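# Hang the shallow basket by its cord on the peg

## Task

Put the shallow basket on the stand's peg so that it hangs by its cord handle, with all the balls still inside it at the end; a single ball outside the basket means failure.

## Robot and tools

Robot: two arms, left_arm and right_arm, each with a parallel two-finger gripper. Scene frame: origin at table height, midway between the nominal bases; +x points out over the table, +y toward left_arm, +z up. Arm names do not match image sides. Calibrated bases: left_arm at (-0.002, +0.246, +0.012) m, right_arm at (+0.026, -0.339, +0.021) m, both turned by about 1 degree about z. Each arm reports its hand pose (end_effector_position in metres, end_effector_quat_wxyz) in its own base frame. Fixed cameras and the table use the scene frame. The gripper's fingers point along its own +z and open along its y. The reported point sits between the pads, about 1 cm behind the tips. Reported poses can be off by a few centimetres, more at long reach.

Row layout, shared by execute_actions and move: 14 plain numbers, each in [-1, 1]. The first seven are left_arm (dx, dy, dz, rx, ry, rz, opening); the last seven are right_arm in the same order. Both arms always appear, even if one stays still. dx to rz are an offset, not a pose. They are measured along the current Hand target's own axes and counted from that arm's Hand target as it stood when the action or move began. 1.0 equals 0.6 m for dx, dy, dz, or 180 degrees for the rotation vector rx, ry, rz. Sending the same offset twice moves twice. All six zero re-requests the present Hand target. Opening is absolute: +1 fully open (0.094 m), -1 closed. A 0 opening is a real command, so repeat the present opening to leave a gripper alone.

execute_actions(actions, cameras): actions is a list of actions; each action is up to 15 rows, one per 1/30 s step. A short action keeps its last row for the remaining steps. Every row counts from the action's start pose, not from the previous row. An empty list returns the state plus all camera images. cameras takes names, ["all"] or []; an unknown name invalidates the call.

move(target, speed, blend, opening_speed, grip_force, blocking, cameras): drives each gripper in a straight line toward target, which is one 14-number row or a list of up to 15 rows. Every row is an offset from the same starting Hand targets, not chained. speed is in m/s (0.002 to 2.9, default 0.25; turning limited to twice that in rad/s), one value or one per target. blend in metres rounds corners between listed targets; 0 stops at each. opening_speed is the rate of opening change per second on the -1..1 scale (at least 0.2); use it to close slowly on fragile items. grip_force is newtons per pad, 10 to 50, one value or one per arm; it persists, and low values close slowly. blocking=false returns after about 0.5 s while motion continues. Paths do not avoid obstacles or the other arm; all end together and are capped at 10 s. The result adds a move: line such as done, off_target, moving, held or fault, plus limits (paced = pose clipped, held = steps withheld). An arm not named in the ending is done, i.e. within 10 mm and 2 degrees. Neither done nor off_target tells you about contact.

wait(seconds 0 to 10): lets time pass while arms hold their commands; a running move continues. stop(): brakes the current move. zoom_image(camera, region [x0, y0, x1, y1] pixels, at most 504 by 504): closer view of the newest image from cam_high, cam_low, cam_left_wrist or cam_right_wrist. finished_scene(scene): ends the scene irreversibly; the basket must stay hung with all balls inside without the robot.

Result lines: Hand target is the last commanded pose after clipping; the next offsets start from it. The gripper often rests short of it because of friction or weight; re-issuing a command, even all zeros, asks again, or send the remaining gap as an offset. grip_measured is the measured opening on the -1..1 scale, reading slightly wide when empty and narrower than the part under a squeeze. To release, command well above it. Joint velocities "within noise" means the arm is still. Tool commands lists present commands. Joint torques include the arm's own weight and are noisy. MOTOR HOT appears at 75 °C; at 90 °C the arm folds and stays idle; at 100 °C it goes limp. Holding loads, stretching out or pushing against something heats motors.

Control notes: each step the orientation command is clipped to within 40 degrees of the measured one. Joint ranges (rad): waist -2.618 to 3.054, shoulder 0 to 3.142, elbow 0 to 3.142 (straight at 2.901), wrist pitch and yaw ±1.571, wrist roll ±2.094. Avoid paths close to an arm's own base; go around it. A near-straight arm overshoots more.

Avoid: knocking or dropping the basket or balls, anything leaving the table, releasing a moving part, fast contact with fixed or heavy objects, pressing beyond contact, the grippers or wrist cameras touching each other (the clearance check does not catch this), squeezing the other arm's fingers, and strain on an arm's camera cable. Loose objects may occasionally get a small push from outside.

Cameras (672x504): cam_high sits above and behind, near scene (0.39, 0.57, 1.15) looking down; cam_low near (0.86, 0.51, 0.37) looking across. Wrist cameras ride on each hand. Calibration (K, distortion, T_world_to_cam) is given per camera; fixed cameras can be off by up to about 2.3 degrees and 9 mm, and wrist camera images may lag during motion.

Each tool is called after "Call:" as name(argument=value, ...) on one line, values as JSON.

## Session

Call:
execute_actions(actions=[])

Scene clock: 0.00 s.
left_arm: end_effector_position=(+0.4042, +0.0118, +0.1243) grip_measured=+1.000 end_effector_quat_wxyz=(+0.631, -0.032, +0.773, +0.058) | right_arm: end_effector_position=(+0.4089, -0.0214, +0.1077) grip_measured=+1.000 end_effector_quat_wxyz=(+0.600, +0.074, +0.795, -0.056)
Joint positions: left_arm=[-0.055 1.567 0.35 1.016 -0.184 0.013 0.094] | right_arm=[0.04 1.59 0.397 0.91 0.216 0.063 0.094]
Joint velocities: within noise
Joint torques (N m): no reading
Heat: left arm: 31 °C; right arm: 33 °C.
Hand target: left_arm +0.4071, +0.0118, +0.1353; +0.644, -0.034, +0.762, +0.057 | right_arm +0.4123, -0.0216, +0.1187; +0.613, +0.076, +0.785, -0.055
Tool commands: left_gripper/opening=+1.0 right_gripper/opening=+1.0
camera_calibration:
cam_left_wrist: T_world_to_cam=[[0.0673055, -0.985154, -0.157928, 0.00645794], [-0.773463, 0.0484696, -0.631986, 0.398027], [0.630258, 0.164688, -0.758718, -0.0588704], [0, 0, 0, 1]] pos_world=[0.344528, -0.00323493, 0.207902]
cam_right_wrist: T_world_to_cam=[[-0.267352, -0.958028, -0.103467, 0.099331], [-0.784512, 0.278754, -0.553928, 0.389387], [0.559521, -0.0669224, -0.82611, -0.0412862], [0, 0, 0, 1]] pos_world=[0.355135, -0.0161441, 0.191863]

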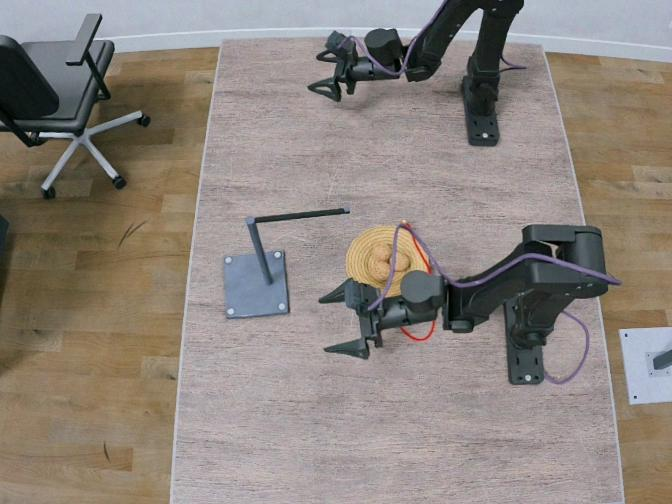

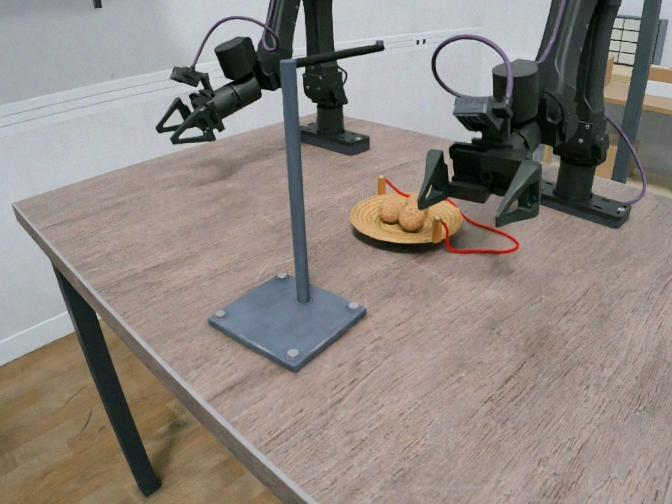

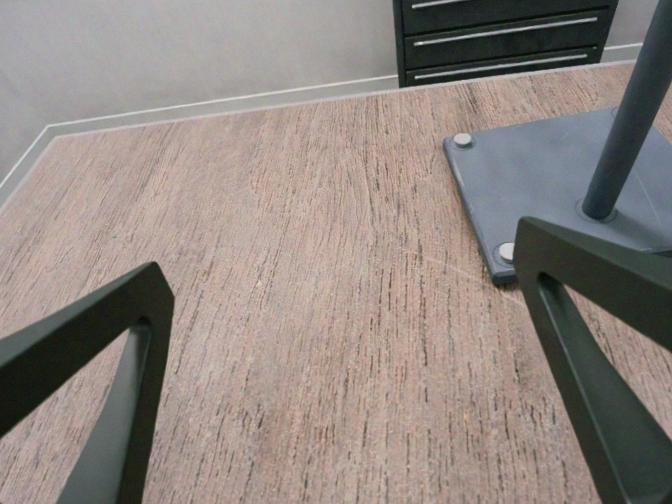

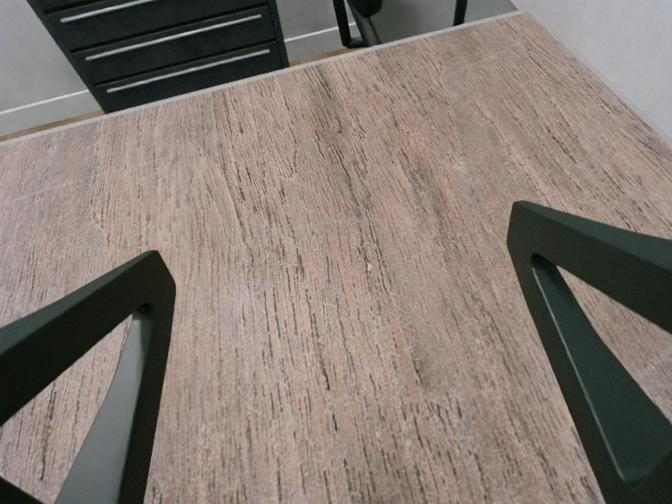

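Call:
move(target=[-0.238,0.083,-0.293,0,0.28,0,1,0,0,0,0,0,0,1], cameras=["all"])

Scene clock: 4.60 s.
left_arm: end_effector_position=(+0.2498, +0.0347, +0.2985) grip_measured=+1.000 end_effector_quat_wxyz=(+0.246, -0.057, +0.967, +0.038) | right_arm: end_effector_position=(+0.4089, -0.0214, +0.1077) grip_measured=+1.000 end_effector_quat_wxyz=(+0.600, +0.074, +0.795, -0.056)
Joint positions: left_arm=[0.094 1.223 1.626 -1.473 -0.056 -0.009 0.094] | right_arm=[0.04 1.59 0.397 0.91 0.216 0.063 0.094]
Joint torques (N m): left_arm=[0.38 -2.52 7.86 1.34 0.04 0.06] | right_arm=[-0.14 -8.16 5.48 1.8 0 -0.02]
Heat: left arm: 31 °C; right arm: 34 °C.
Hand target: left_arm +0.2531, +0.0353, +0.3070; +0.258, -0.055, +0.964, +0.037 | right_arm +0.4123, -0.0216, +0.1187; +0.613, +0.076, +0.785, -0.055
Off the commanded pose: left_arm 0.009 m, 1 deg | right_arm 0.012 m, 2 deg.
move: off_target (right_arm)
camera_calibration:
cam_left_wrist: T_world_to_cam=[[0.00988478, -0.997242, -0.073563, 0.0565158], [-0.98395, -0.0228083, 0.176981, 0.201232], [-0.178171, 0.0706329, -0.981461, 0.438524], [0, 0, 0, 1]] pos_world=[0.275576, 0.0299754, 0.398938]
cam_right_wrist: T_world_to_cam=[[-0.267352, -0.958028, -0.103467, 0.099331], [-0.784512, 0.278754, -0.553928, 0.389387], [0.559521, -0.0669224, -0.82611, -0.0412862], [0, 0, 0, 1]] pos_world=[0.355135, -0.0161441, 0.191863]

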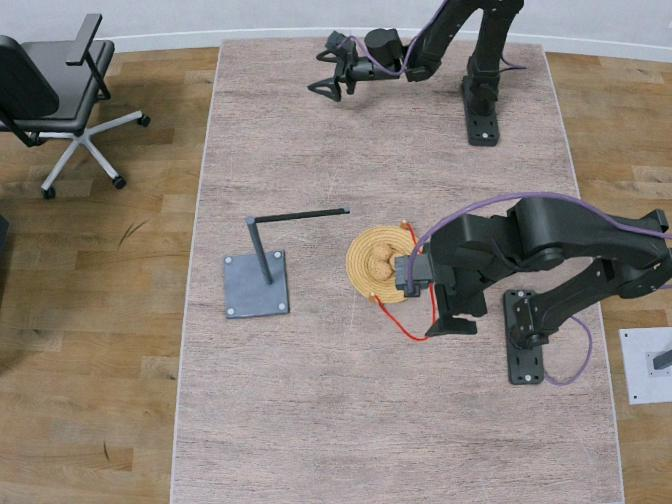

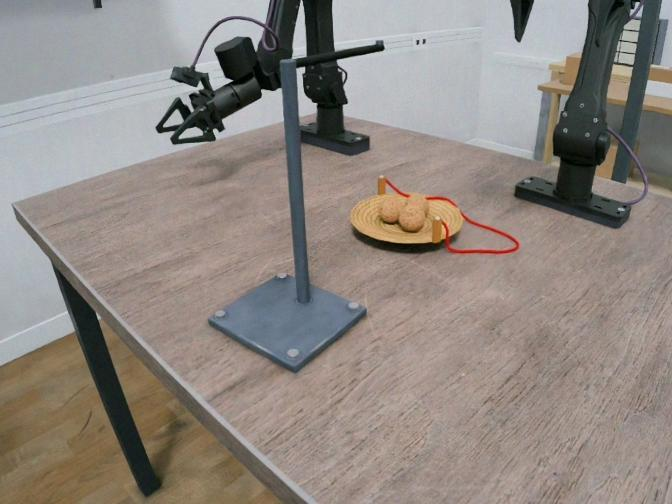

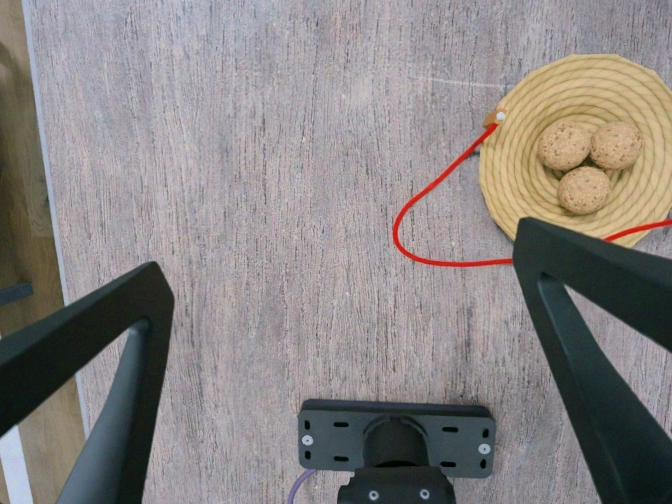

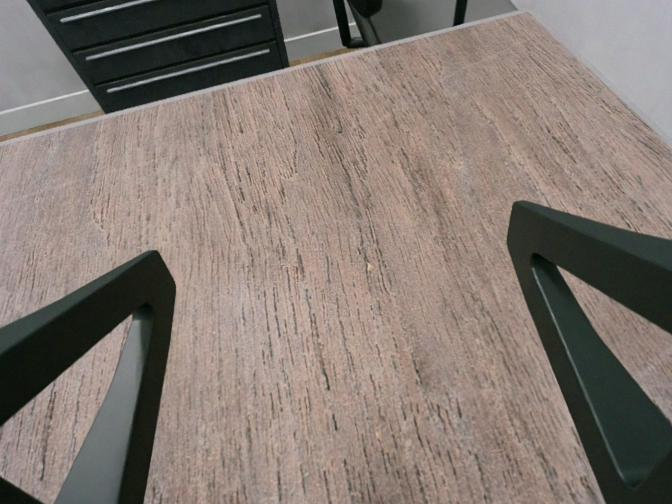

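Call:
move(target=[0.262,-0.175,0.2,0.152,0.113,0.522,1,0,0,0,0,0,0,1], cameras=["all"])

Scene clock: 10.47 s.
left_arm: end_effector_position=(+0.1901, -0.0696, +0.1232) grip_measured=+1.000 end_effector_quat_wxyz=(+0.003, +0.702, +0.713, +0.001) | right_arm: end_effector_position=(+0.4089, -0.0214, +0.1077) grip_measured=+1.000 end_effector_quat_wxyz=(+0.600, +0.074, +0.795, -0.056)
Joint positions: left_arm=[-0.354 1.297 1.061 -1.328 0.002 1.201 0.094] | right_arm=[0.04 1.59 0.397 0.91 0.216 0.063 0.094]
Joint torques (N m): left_arm=[-0.34 -3.63 4.86 0.55 0.01 0.1] | right_arm=[0.12 -8.14 5.39 1.76 0.05 -0.02]
Heat: left arm: 31 °C; right arm: 34 °C.
Hand target: left_arm +0.1901, -0.0706, +0.1200; +0.001, +0.707, +0.707, -0.001 | right_arm +0.4123, -0.0216, +0.1187; +0.613, +0.076, +0.785, -0.055
Off the commanded pose: left_arm 0.003 m, 1 deg | right_arm 0.012 m, 2 deg.
move: off_target (right_arm)
camera_calibration:
cam_left_wrist: T_world_to_cam=[[-0.994406, 0.102434, 0.0257524, 0.195283], [0.0963009, 0.779146, 0.619401, -0.0328805], [0.043383, 0.618417, -0.784652, 0.234955], [0, 0, 0, 1]] pos_world=[0.187165, -0.139685, 0.199695]
cam_right_wrist: T_world_to_cam=[[-0.267352, -0.958028, -0.103467, 0.099331], [-0.784512, 0.278754, -0.553928, 0.389387], [0.559521, -0.0669224, -0.82611, -0.0412862], [0, 0, 0, 1]] pos_world=[0.355135, -0.0161441, 0.191863]

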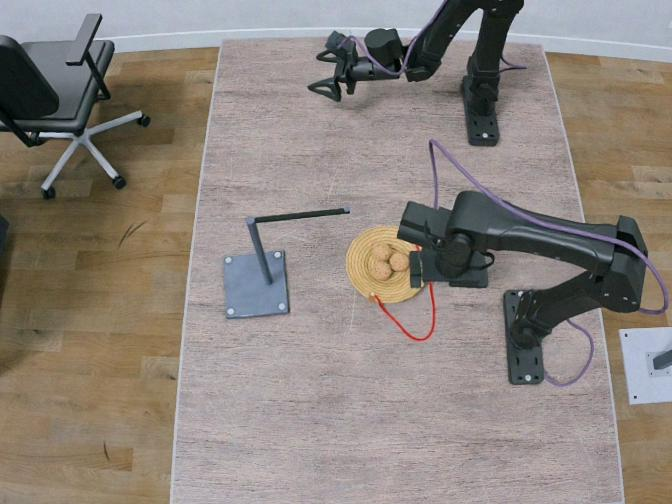

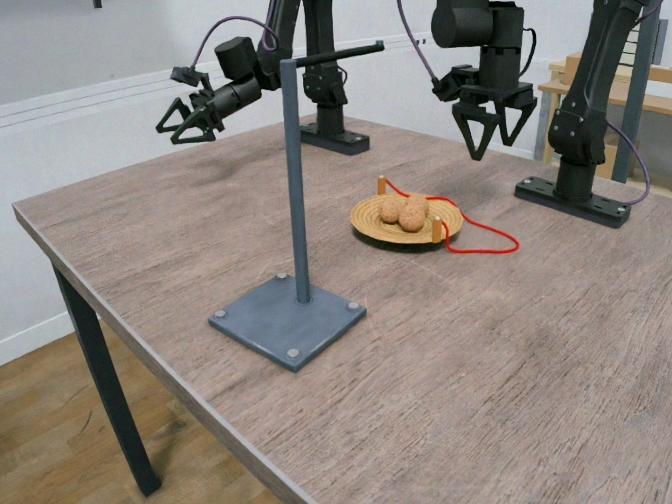

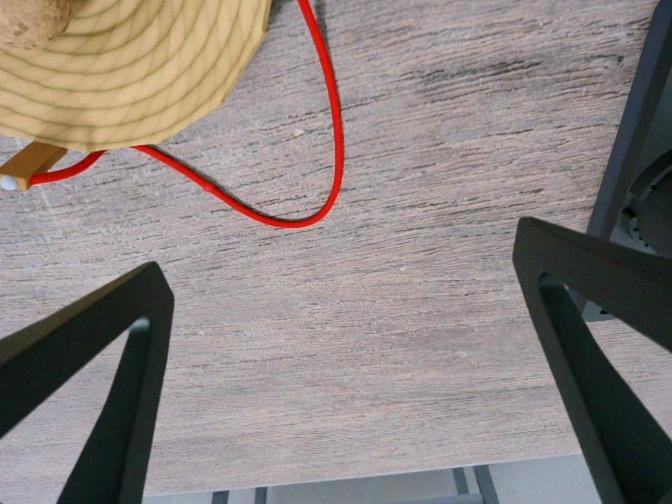

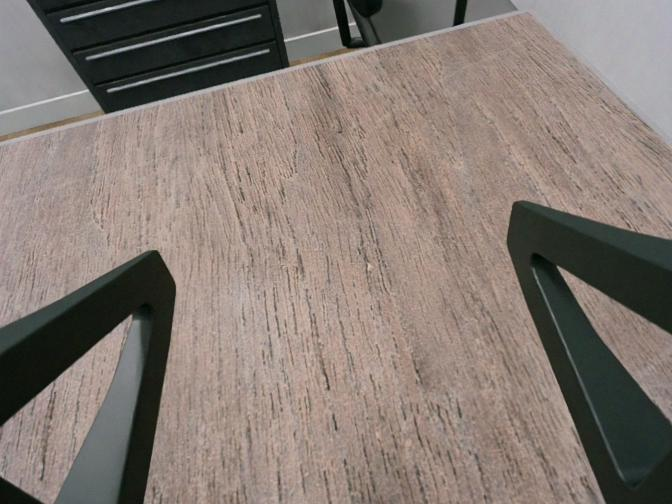

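Call:
move(target=[0,0,0.19,0,0,0,0,0,0,0,0,0,0,1], speed=0.12, cameras=["cam_left_wrist","cam_low"])

Scene clock: 12.53 s.
left_arm: end_effector_position=(+0.1913, -0.0697, +0.0095) grip_measured=+0.003 end_effector_quat_wxyz=(+0.003, +0.702, +0.713, +0.002) | right_arm: end_effector_position=(+0.4089, -0.0214, +0.1077) grip_measured=+1.000 end_effector_quat_wxyz=(+0.600, +0.074, +0.795, -0.056)
Joint positions: left_arm=[-0.354 1.418 0.684 -0.83 0 1.201 0.047] | right_arm=[0.04 1.59 0.397 0.91 0.216 0.063 0.094]
Joint torques (N m): left_arm=[-0.44 -3.84 4.34 0.59 0.03 0.09] | right_arm=[0.17 -8.08 5.16 1.75 0.06 -0.05]
Heat: left arm: 31 °C; right arm: 34 °C.
Hand target: left_arm +0.1899, -0.0709, +0.0060; +0.001, +0.707, +0.707, -0.001 | right_arm +0.4123, -0.0216, +0.1187; +0.613, +0.076, +0.785, -0.055
Off the commanded pose: left_arm 0.004 m, 1 deg | right_arm 0.012 m, 2 deg.
move: off_target (right_arm)
camera_calibration:
cam_left_wrist: T_world_to_cam=[[-0.994408, 0.102722, 0.024525, 0.199474], [0.0956931, 0.778163, 0.62073, 0.0375206], [0.0446783, 0.619605, -0.783641, 0.145574], [0, 0, 0, 1]] pos_world=[0.188264, -0.139886, 0.0858956]
Images, in order (width x height): cam_low 672x504, cam_left_wrist 672x504.

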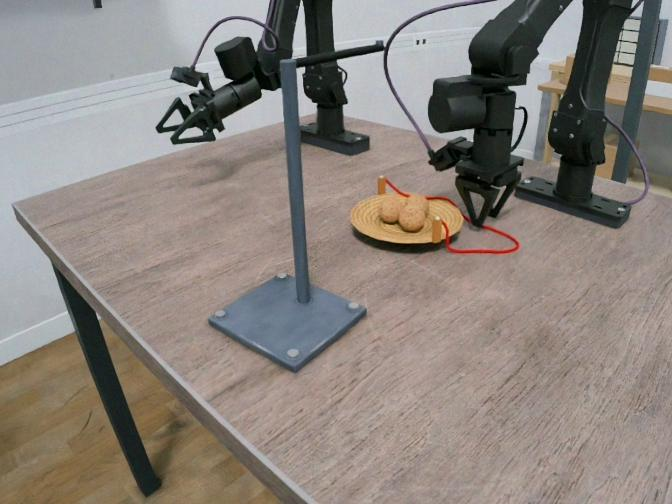

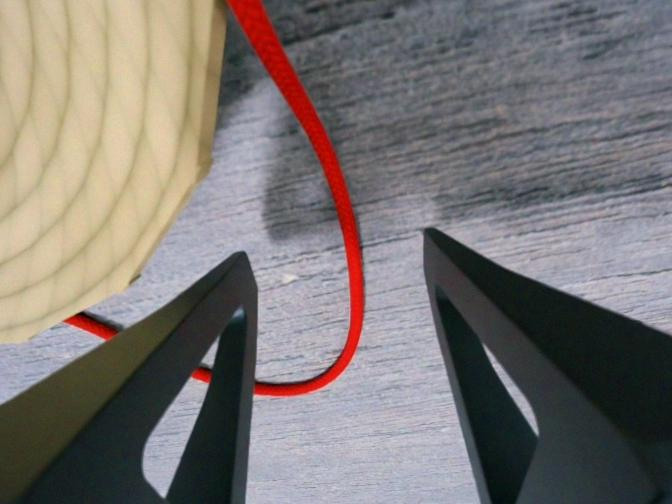

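Call:
move(target=[[0,0,0.014,0,0,0,0,0,0,0,0,0,0,1],[0,0,0.014,0,0,0,-1,0,0,0,0,0,0,1]], speed=0.04, cameras=["cam_left_wrist","cam_low"])

Scene clock: 14.23 s.
left_arm: end_effector_position=(+0.1922, -0.0700, +0.0015) grip_measured=-0.971 end_effector_quat_wxyz=(+0.004, +0.702, +0.713, +0.002) | right_arm: end_effector_position=(+0.4089, -0.0214, +0.1077) grip_measured=+1.000 end_effector_quat_wxyz=(+0.600, +0.074, +0.795, -0.056)
Joint positions: left_arm=[-0.354 1.438 0.665 -0.788 0 1.201 0.001] | right_arm=[0.04 1.59 0.397 0.91 0.216 0.063 0.094]
Joint torques (N m): left_arm=[-0.44 -3.95 4.08 0.58 0.03 0.08] | right_arm=[0.09 -8.06 5.3 1.77 0.07 -0.08]
Heat: left arm: 31 °C; right arm: 34 °C.
Hand target: left_arm +0.1899, -0.0709, -0.0024; +0.001, +0.707, +0.707, -0.001 | right_arm +0.4123, -0.0216, +0.1187; +0.613, +0.076, +0.785, -0.055
Off the commanded pose: left_arm 0.005 m, 1 deg | right_arm 0.012 m, 2 deg.
move: off_target (right_arm)
camera_calibration:
cam_left_wrist: T_world_to_cam=[[-0.994446, 0.102793, 0.022611, 0.20055], [0.0945827, 0.77855, 0.620414, 0.0427987], [0.0461702, 0.619107, -0.783949, 0.139152], [0, 0, 0, 1]] pos_world=[0.188964, -0.140086, 0.0780008]
Images, in order (width x height): cam_low 672x504, cam_left_wrist 672x504.

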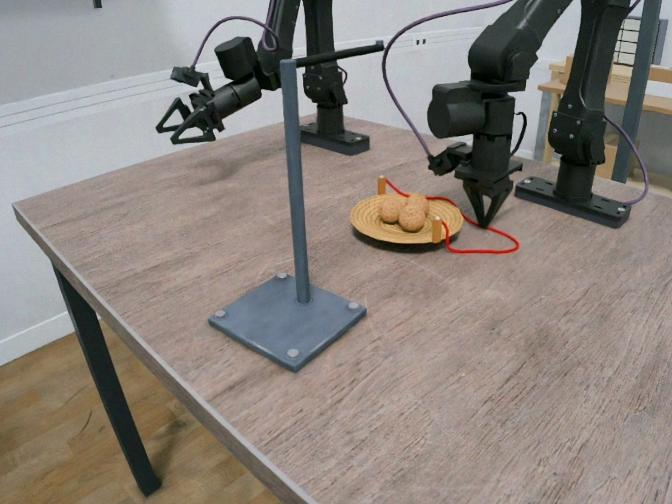

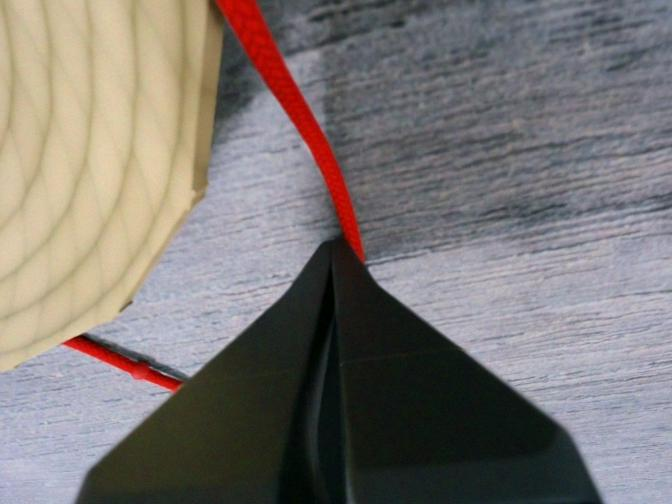

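Call:
move(target=[0,0,-0.12,0,0,0,-1,0,0,0,0,0,0,1], speed=0.08, cameras=["cam_left_wrist","cam_low","cam_high"])

Scene clock: 16.00 s.
left_arm: end_effector_position=(+0.1821, -0.0663, +0.0571) grip_measured=-0.972 end_effector_quat_wxyz=(-0.022, +0.702, +0.712, -0.010) | right_arm: end_effector_position=(+0.4089, -0.0214, +0.1077) grip_measured=+1.000 end_effector_quat_wxyz=(+0.600, +0.074, +0.795, -0.056)
Joint positions: left_arm=[-0.354 1.356 0.838 -1.102 0 1.201 0.001] | right_arm=[0.04 1.59 0.397 0.91 0.216 0.063 0.094]
Joint torques (N m): left_arm=[-0.38 -7.06 8.02 0.25 0.03 0.09] | right_arm=[0.08 -8.21 5.68 1.69 0.04 -0.09]
Heat: left arm: 31 °C; right arm: 34 °C.
Hand target: left_arm +0.1900, -0.0708, +0.0695; +0.001, +0.707, +0.707, -0.001 | right_arm +0.4123, -0.0216, +0.1187; +0.613, +0.076, +0.785, -0.055
Off the commanded pose: left_arm 0.015 m, 3 deg | right_arm 0.012 m, 2 deg.
move: off_target (left_arm, right_arm)
camera_calibration:
cam_left_wrist: T_world_to_cam=[[-0.991651, 0.102124, 0.0787296, 0.185214], [0.128885, 0.765932, 0.62987, -0.00121747], [0.00402331, 0.634759, -0.7727, 0.188899], [0, 0, 0, 1]] pos_world=[0.183064, -0.137887, 0.132147]
Images, in order (width x height): cam_high 672x504, cam_low 672x504, cam_left_wrist 672x504.

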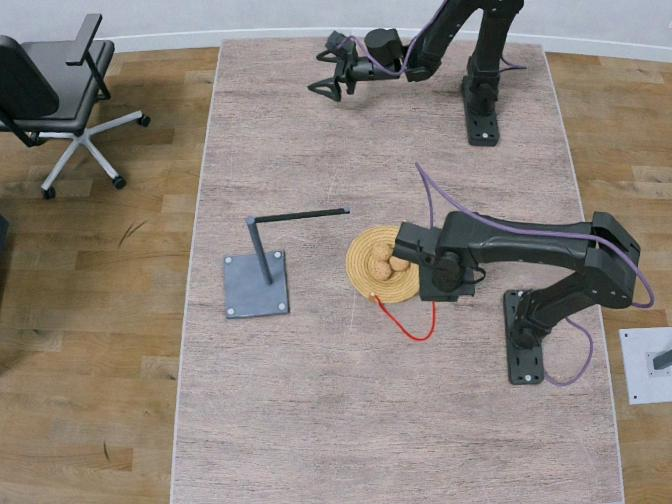

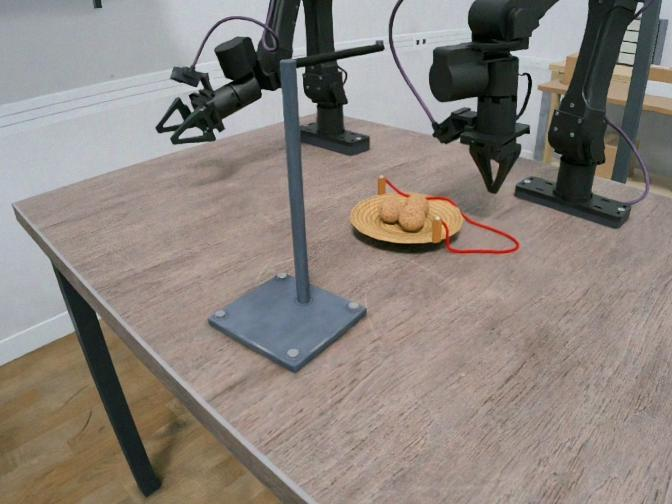

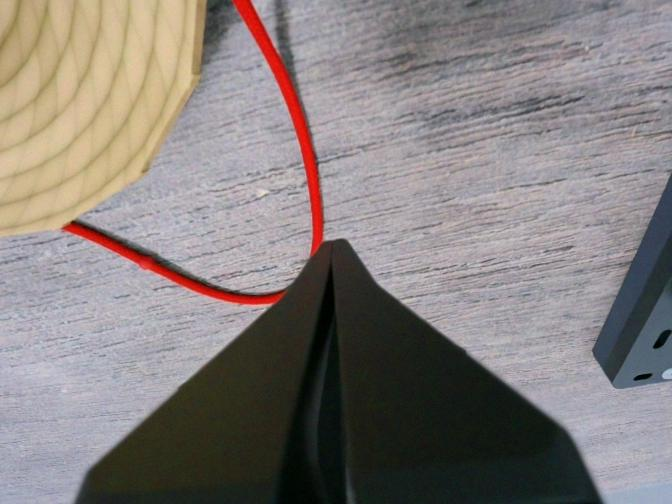

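Call:
move(target=[[0,0,0.09,0,0,0,0,0,0,0,0,0,0,1],[0,0,0.133,0,0,0,0,0,0,0,0,0,0,1]], speed=[0.08,0.03], cameras=["cam_left_wrist","cam_low"])

Call:
zoom_image(camera="cam_low", region=[400, 140, 560, 260])

Scene clock: 18.63 s.
left_arm: end_effector_position=(+0.1901, -0.0693, -0.0028) grip_measured=-0.002 end_effector_quat_wxyz=(+0.000, +0.702, +0.712, +0.000) | right_arm: end_effector_position=(+0.4089, -0.0214, +0.1077) grip_measured=+1.000 end_effector_quat_wxyz=(+0.600, +0.074, +0.795, -0.056)
Joint positions: left_arm=[-0.355 1.449 0.654 -0.775 0 1.201 0.047] | right_arm=[0.04 1.59 0.397 0.91 0.216 0.063 0.094]
Joint torques (N m): left_arm=[-0.42 -3.26 3.32 0.87 0.04 0.08] | right_arm=[0.23 -8.36 5.2 1.75 0.07 -0.05]
Heat: left arm: 31 °C; right arm: 34 °C.
Hand target: left_arm +0.1900, -0.0710, -0.0102; +0.001, +0.707, +0.707, -0.001 | right_arm +0.4123, -0.0216, +0.1187; +0.613, +0.076, +0.785, -0.055
Off the commanded pose: left_arm 0.008 m, 1 deg | right_arm 0.012 m, 2 deg.
move: off_target (right_arm)
camera_calibration:
cam_left_wrist: T_world_to_cam=[[-0.994146, 0.103444, 0.0311894, 0.198524], [0.100321, 0.776612, 0.62194, 0.0439783], [0.040114, 0.621428, -0.782443, 0.136778], [0, 0, 0, 1]] pos_world=[0.187463, -0.139688, 0.0734774]
Images, in order (width x height): cam_low 672x504, cam_left_wrist 672x504.

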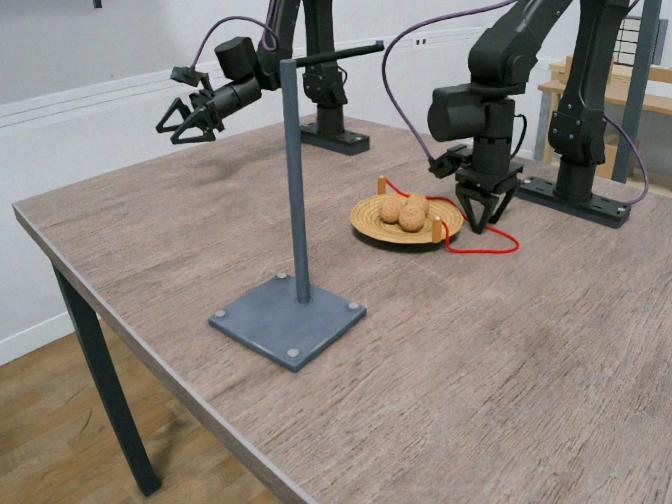

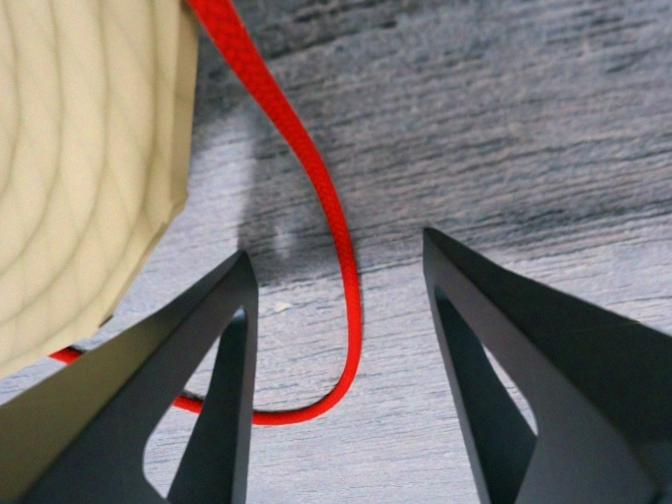

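Scaled by 3.150.

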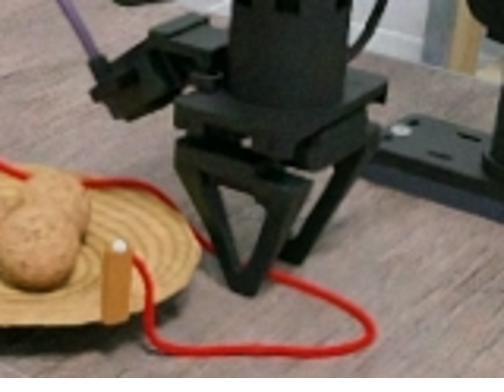

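Call:
move(target=[[0,0,0,0,0,0,-1,0,0,0,0,0,0,1],[0,0,-0.1,0,0,0,-1,0,0,0,0,0,0,1]], speed=[0.03,0.08], cameras=["cam_left_wrist","cam_low"])

Scene clock: 20.97 s.
left_arm: end_effector_position=(+0.1813, -0.0657, +0.0375) grip_measured=-0.941 end_effector_quat_wxyz=(-0.023, +0.702, +0.712, -0.009) | right_arm: end_effector_position=(+0.4089, -0.0214, +0.1077) grip_measured=+1.000 end_effector_quat_wxyz=(+0.600, +0.074, +0.795, -0.056)
Joint positions: left_arm=[-0.355 1.379 0.774 -1.015 -0.002 1.201 0.003] | right_arm=[0.04 1.59 0.397 0.91 0.216 0.063 0.094]
Joint torques (N m): left_arm=[-0.38 -7.2 7.82 0.26 0.05 0.09] | right_arm=[0.18 -8.28 5.14 1.76 0.03 0.03]
Heat: left arm: 31 °C; right arm: 34 °C.
Hand target: left_arm +0.1901, -0.0708, +0.0498; +0.001, +0.707, +0.707, -0.001 | right_arm +0.4123, -0.0216, +0.1187; +0.613, +0.076, +0.785, -0.055
Off the commanded pose: left_arm 0.016 m, 3 deg | right_arm 0.012 m, 2 deg.
move: off_target (left_arm, right_arm)
camera_calibration:
cam_left_wrist: T_world_to_cam=[[-0.991649, 0.102481, 0.0782933, 0.185928], [0.128875, 0.764745, 0.631313, 0.010679], [0.00482304, 0.636131, -0.771566, 0.173341], [0, 0, 0, 1]] pos_world=[0.182163, -0.137488, 0.112445]
Images, in order (width x height): cam_low 672x504, cam_left_wrist 672x504.

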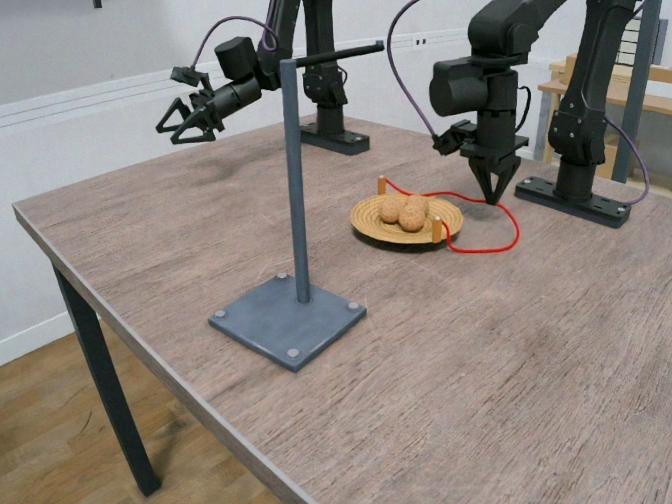

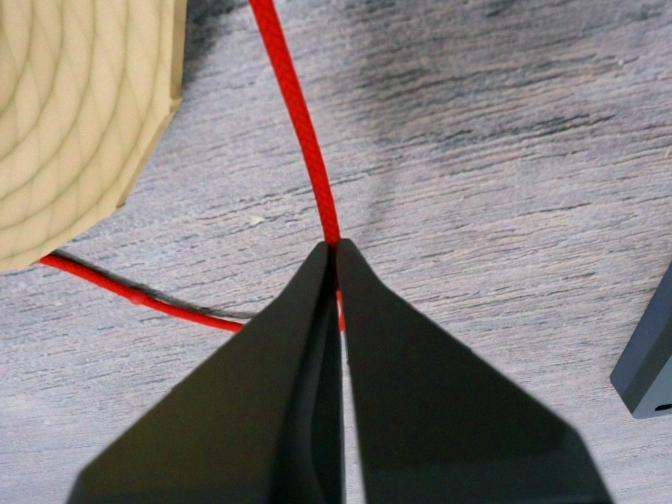

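Call:
move(target=[-0.17,0.143,-0.217,0,0,0,-1,0,0,0,0,0,0,1], speed=0.12, cameras=["all"])

Scene clock: 23.43 s.
left_arm: end_effector_position=(+0.2727, -0.1672, +0.1773) grip_measured=-0.941 end_effector_quat_wxyz=(-0.003, +0.707, +0.707, +0.001) | right_arm: end_effector_position=(+0.4089, -0.0214, +0.1077) grip_measured=+1.000 end_effector_quat_wxyz=(+0.600, +0.074, +0.795, -0.056)
Joint positions: left_arm=[-0.555 1.778 1.741 -1.539 -0.003 1.017 0.003] | right_arm=[0.04 1.59 0.397 0.91 0.216 0.063 0.094]
Joint torques (N m): left_arm=[-0.42 -7.32 8.38 0.33 0.05 -0.08] | right_arm=[0.12 -8.13 5.35 1.76 0.04 0.04]
Heat: left arm: 31 °C; right arm: 34 °C.
Hand target: left_arm +0.2760, -0.1723, +0.1802; +0.001, +0.707, +0.707, -0.001 | right_arm +0.4123, -0.0216, +0.1187; +0.613, +0.076, +0.785, -0.055
Off the commanded pose: left_arm 0.007 m, 0 deg | right_arm 0.012 m, 2 deg.
move: off_target (right_arm)
camera_calibration:
cam_left_wrist: T_world_to_cam=[[-0.992292, 0.118832, 0.0351491, 0.286618], [0.114573, 0.771677, 0.625609, -0.00577878], [0.0472188, 0.624814, -0.779344, 0.333254], [0, 0, 0, 1]] pos_world=[0.269335, -0.237822, 0.253261]
cam_right_wrist: T_world_to_cam=[[-0.267352, -0.958028, -0.103467, 0.099331], [-0.784512, 0.278754, -0.553928, 0.389387], [0.559521, -0.0669224, -0.82611, -0.0412862], [0, 0, 0, 1]] pos_world=[0.355135, -0.0161441, 0.191863]

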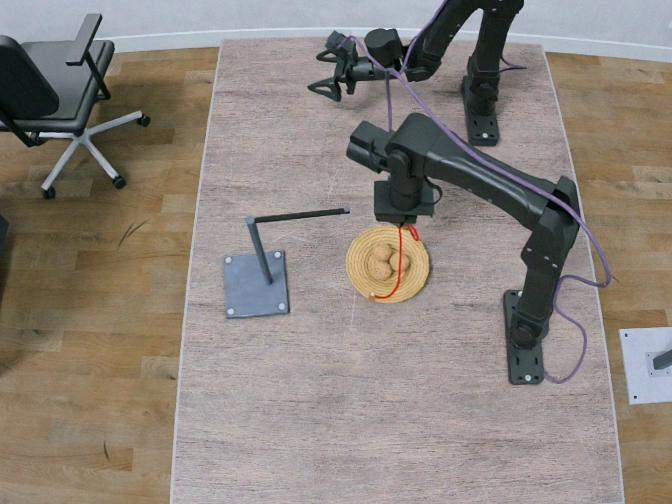

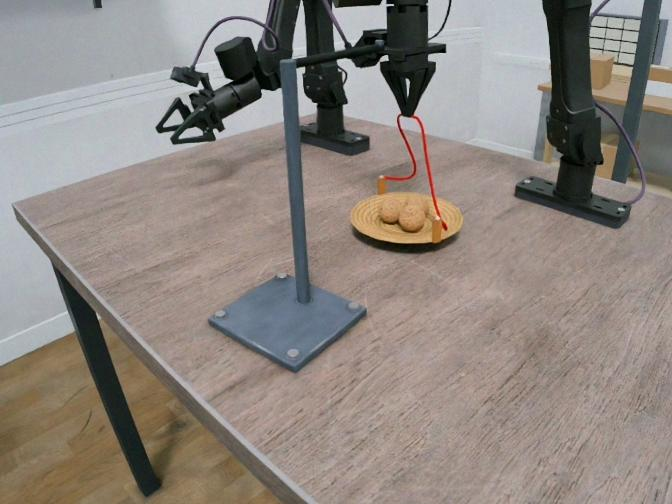

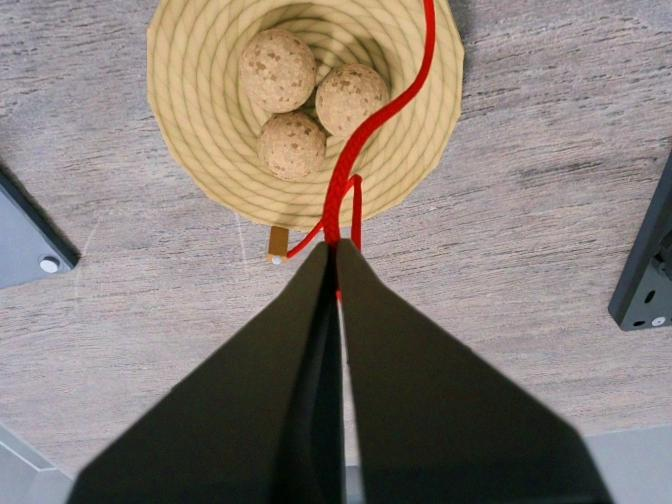

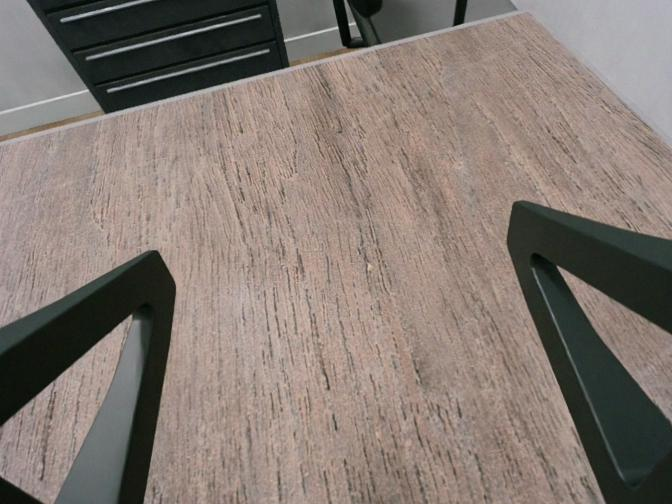

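Call:
move(target=[0,0,-0.067,0,0,0,-1,0,0,0,0,0,0,1], speed=0.06, cameras=["cam_low","cam_left_wrist"])

Scene clock: 24.73 s.
left_arm: end_effector_position=(+0.2771, -0.1699, +0.1982) grip_measured=-0.941 end_effector_quat_wxyz=(+0.027, +0.707, +0.707, +0.008) | right_arm: end_effector_position=(+0.4089, -0.0214, +0.1077) grip_measured=+1.000 end_effector_quat_wxyz=(+0.600, +0.074, +0.795, -0.056)
Joint positions: left_arm=[-0.555 1.757 1.799 -1.557 -0.003 1.017 0.003] | right_arm=[0.04 1.59 0.397 0.91 0.216 0.063 0.094]
Joint torques (N m): left_arm=[-0.4 -12.52 8.21 0.47 0.05 -0.07] | right_arm=[-0.03 -8.17 5.29 1.79 0.09 -0.06]
Heat: left arm: 31 °C; right arm: 35 °C.
Hand target: left_arm +0.2760, -0.1722, +0.2204; +0.001, +0.707, +0.708, -0.001 | right_arm +0.4123, -0.0216, +0.1187; +0.613, +0.076, +0.785, -0.055
Off the commanded pose: left_arm 0.022 m, 3 deg | right_arm 0.012 m, 2 deg.
joint sent to its limit (left arm) — joint 4 (wrist pitch), lower limit. The joint targets are off in orientation, not in position.
move: off_target (left_arm, right_arm)
camera_calibration:
cam_left_wrist: T_world_to_cam=[[-0.992715, 0.118679, -0.0207823, 0.301662], [0.0819858, 0.791778, 0.605281, -0.000707664], [0.0882894, 0.599168, -0.79574, 0.338596], [0, 0, 0, 1]] pos_world=[0.269628, -0.238116, 0.276132]
Images, in order (width x height): cam_low 672x504, cam_left_wrist 672x504.

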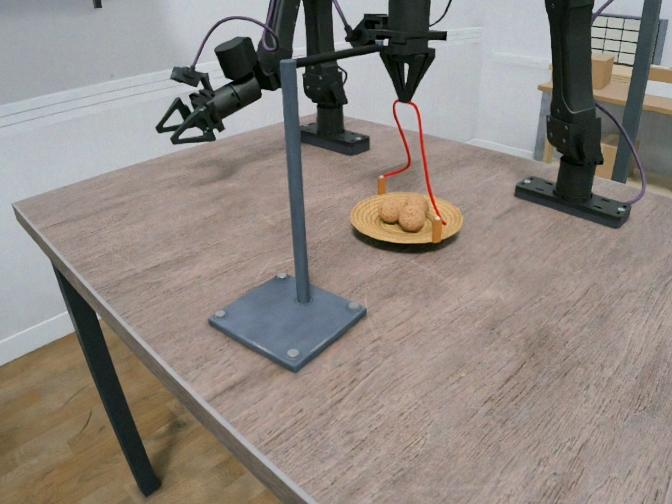

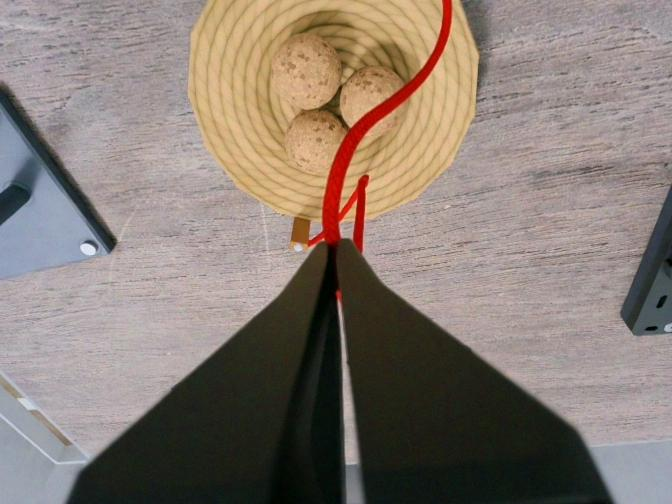

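Call:
move(target=[0,0,-0.01,-0.184,-0.063,0,-1,0,0,0,0,0,0,1], speed=0.15)

Call:
execute_actions(actions=[])

Scene clock: 28.50 s.
left_arm: end_effector_position=(+0.2770, -0.1718, +0.2177) grip_measured=-0.941 end_effector_quat_wxyz=(+0.251, +0.682, +0.675, +0.129) | right_arm: end_effector_position=(+0.4089, -0.0214, +0.1077) grip_measured=+1.000 end_effector_quat_wxyz=(+0.600, +0.074, +0.795, -0.056)
Joint positions: left_arm=[-0.659 1.303 1.289 -1.012 -0.183 0.973 0.003] | right_arm=[0.04 1.59 0.397 0.91 0.216 0.063 0.094]
Joint torques (N m): left_arm=[-0.43 -7.82 5.38 1.58 -0.13 -0.11] | right_arm=[0.02 -8.43 5.49 1.79 0.09 0.04]
Heat: left arm: 31 °C; right arm: 35 °C.
Hand target: left_arm +0.2760, -0.1722, +0.2265; +0.271, +0.674, +0.675, +0.131 | right_arm +0.4123, -0.0216, +0.1187; +0.613, +0.076, +0.785, -0.055
Off the commanded pose: left_arm 0.009 m, 3 deg | right_arm 0.012 m, 2 deg.
move: off_target (left_arm, right_arm)

Scene clock: 28.50 s.
left_arm: end_effector_position=(+0.2770, -0.1718, +0.2177) grip_measured=-0.941 end_effector_quat_wxyz=(+0.251, +0.682, +0.675, +0.129) | right_arm: end_effector_position=(+0.4089, -0.0214, +0.1077) grip_measured=+1.000 end_effector_quat_wxyz=(+0.600, +0.074, +0.795, -0.056)
Joint positions: left_arm=[-0.659 1.303 1.289 -1.012 -0.183 0.973 0.003] | right_arm=[0.04 1.59 0.397 0.91 0.216 0.063 0.094]
Joint velocities: within noise
Joint torques (N m): left_arm=[-0.43 -7.82 5.38 1.58 -0.13 -0.11] | right_arm=[0.02 -8.43 5.49 1.79 0.09 0.04]
Heat: left arm: 31 °C; right arm: 35 °C.
Hand target: left_arm +0.2760, -0.1722, +0.2265; +0.271, +0.674, +0.675, +0.131 | right_arm +0.4123, -0.0216, +0.1187; +0.613, +0.076, +0.785, -0.055
Tool commands: left_gripper/opening=-1.0 right_gripper/opening=+1.0
Off the commanded pose: left_arm 0.009 m, 3 deg | right_arm 0.012 m, 2 deg.
camera_calibration:
cam_left_wrist: T_world_to_cam=[[-0.859473, 0.0846031, -0.504131, 0.364752], [-0.180824, 0.872127, 0.45464, 0.108388], [0.47813, 0.48191, -0.734271, 0.213759], [0, 0, 0, 1]] pos_world=[0.230889, -0.2284, 0.291562]
cam_right_wrist: T_world_to_cam=[[-0.267352, -0.958028, -0.103467, 0.099331], [-0.784512, 0.278754, -0.553928, 0.389387], [0.559521, -0.0669224, -0.82611, -0.0412862], [0, 0, 0, 1]] pos_world=[0.355135, -0.0161441, 0.191863]

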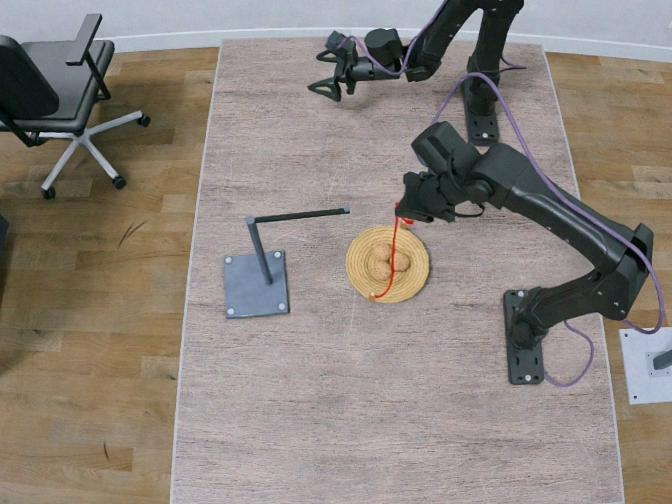

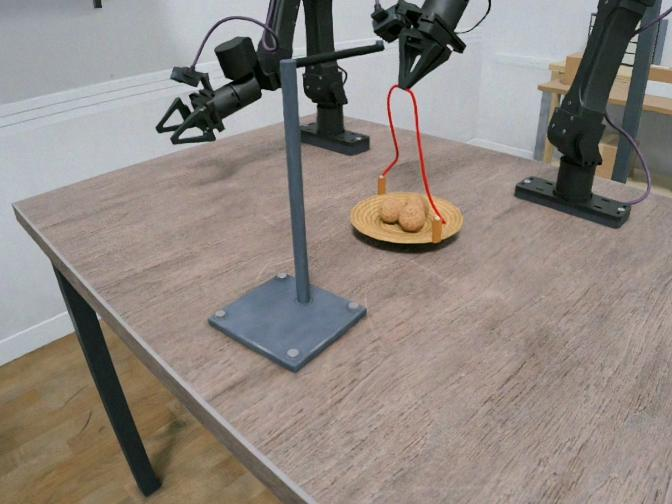

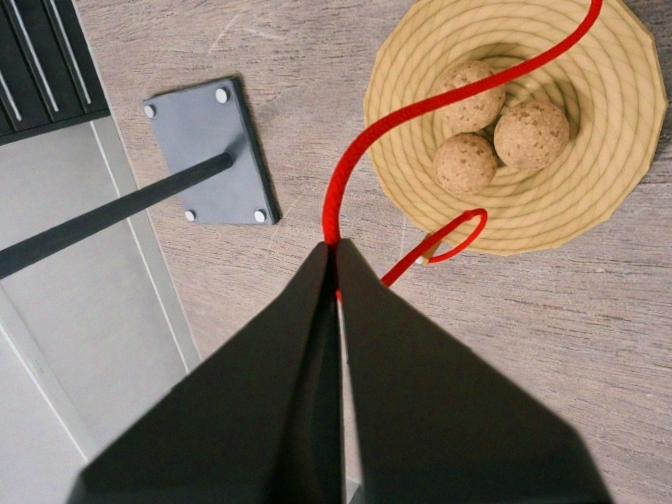

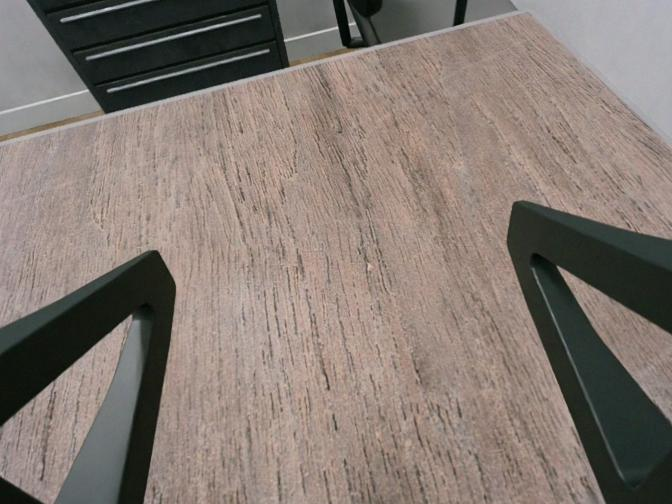

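Call:
move(target=[-0.019,0.054,-0.082,0,0,0,-1,0,0,0,0,0,0,1], speed=0.05, cameras=["cam_high","cam_low","cam_left_wrist"])

Scene clock: 30.67 s.
left_arm: end_effector_position=(+0.2691, -0.1656, +0.2712) grip_measured=-0.941 end_effector_quat_wxyz=(+0.246, +0.683, +0.676, +0.128) | right_arm: end_effector_position=(+0.4089, -0.0214, +0.1077) grip_measured=+1.000 end_effector_quat_wxyz=(+0.600, +0.074, +0.795, -0.056)
Joint positions: left_arm=[-0.659 1.344 1.548 -1.242 -0.183 0.972 0.003] | right_arm=[0.04 1.59 0.397 0.91 0.216 0.063 0.094]
Joint torques (N m): left_arm=[-0.5 -4.33 9.57 1.57 -0.14 -0.11] | right_arm=[-0.01 -8.25 5.2 1.81 0.09 -0.02]
Heat: left arm: 32 °C; right arm: 35 °C.
Hand target: left_arm +0.2759, -0.1722, +0.2864; +0.271, +0.674, +0.675, +0.131 | right_arm +0.4123, -0.0216, +0.1187; +0.613, +0.076, +0.785, -0.055
Off the commanded pose: left_arm 0.018 m, 3 deg | right_arm 0.012 m, 2 deg.
move: off_target (left_arm, right_arm)
camera_calibration:
cam_left_wrist: T_world_to_cam=[[-0.86355, 0.087304, -0.496647, 0.383847], [-0.17765, 0.869084, 0.461664, 0.0740301], [0.471933, 0.486899, -0.734988, 0.256436], [0, 0, 0, 1]] pos_world=[0.223602, -0.222708, 0.344937]
Images, in order (width x height): cam_high 672x504, cam_low 672x504, cam_left_wrist 672x504.

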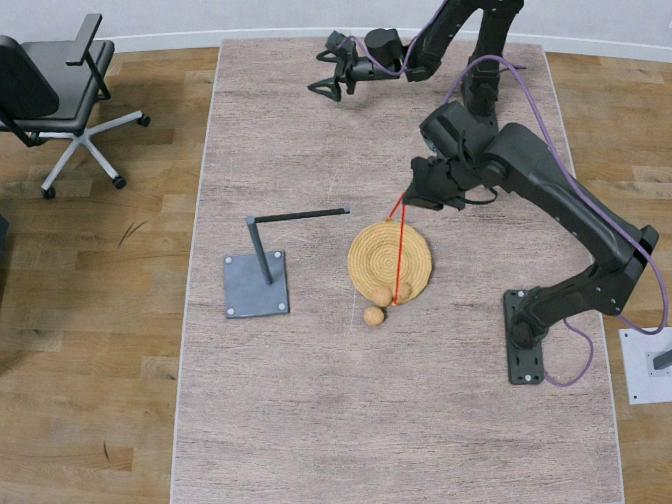

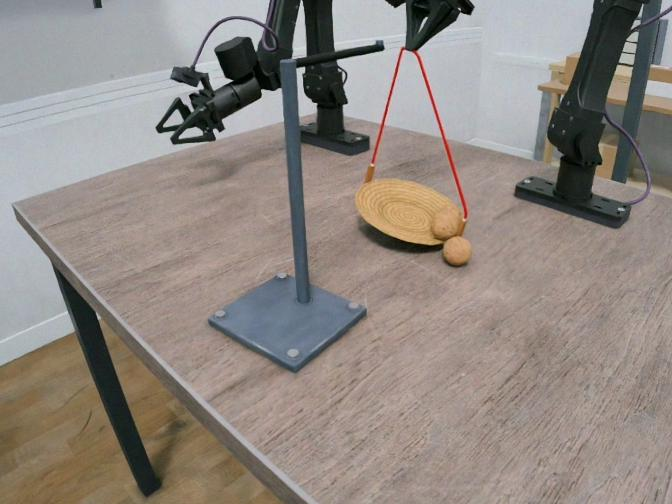

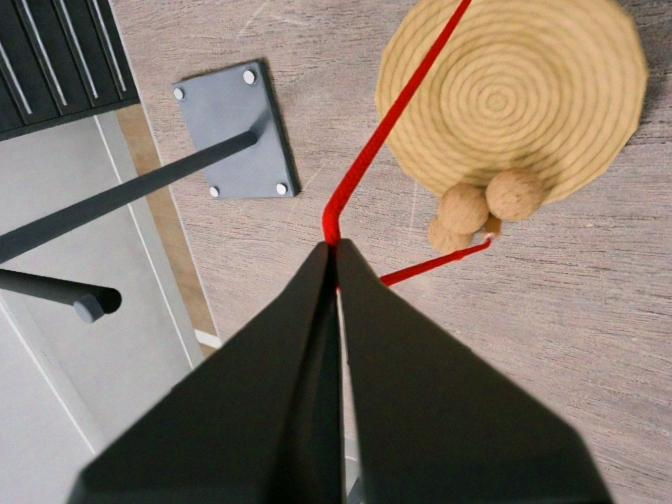

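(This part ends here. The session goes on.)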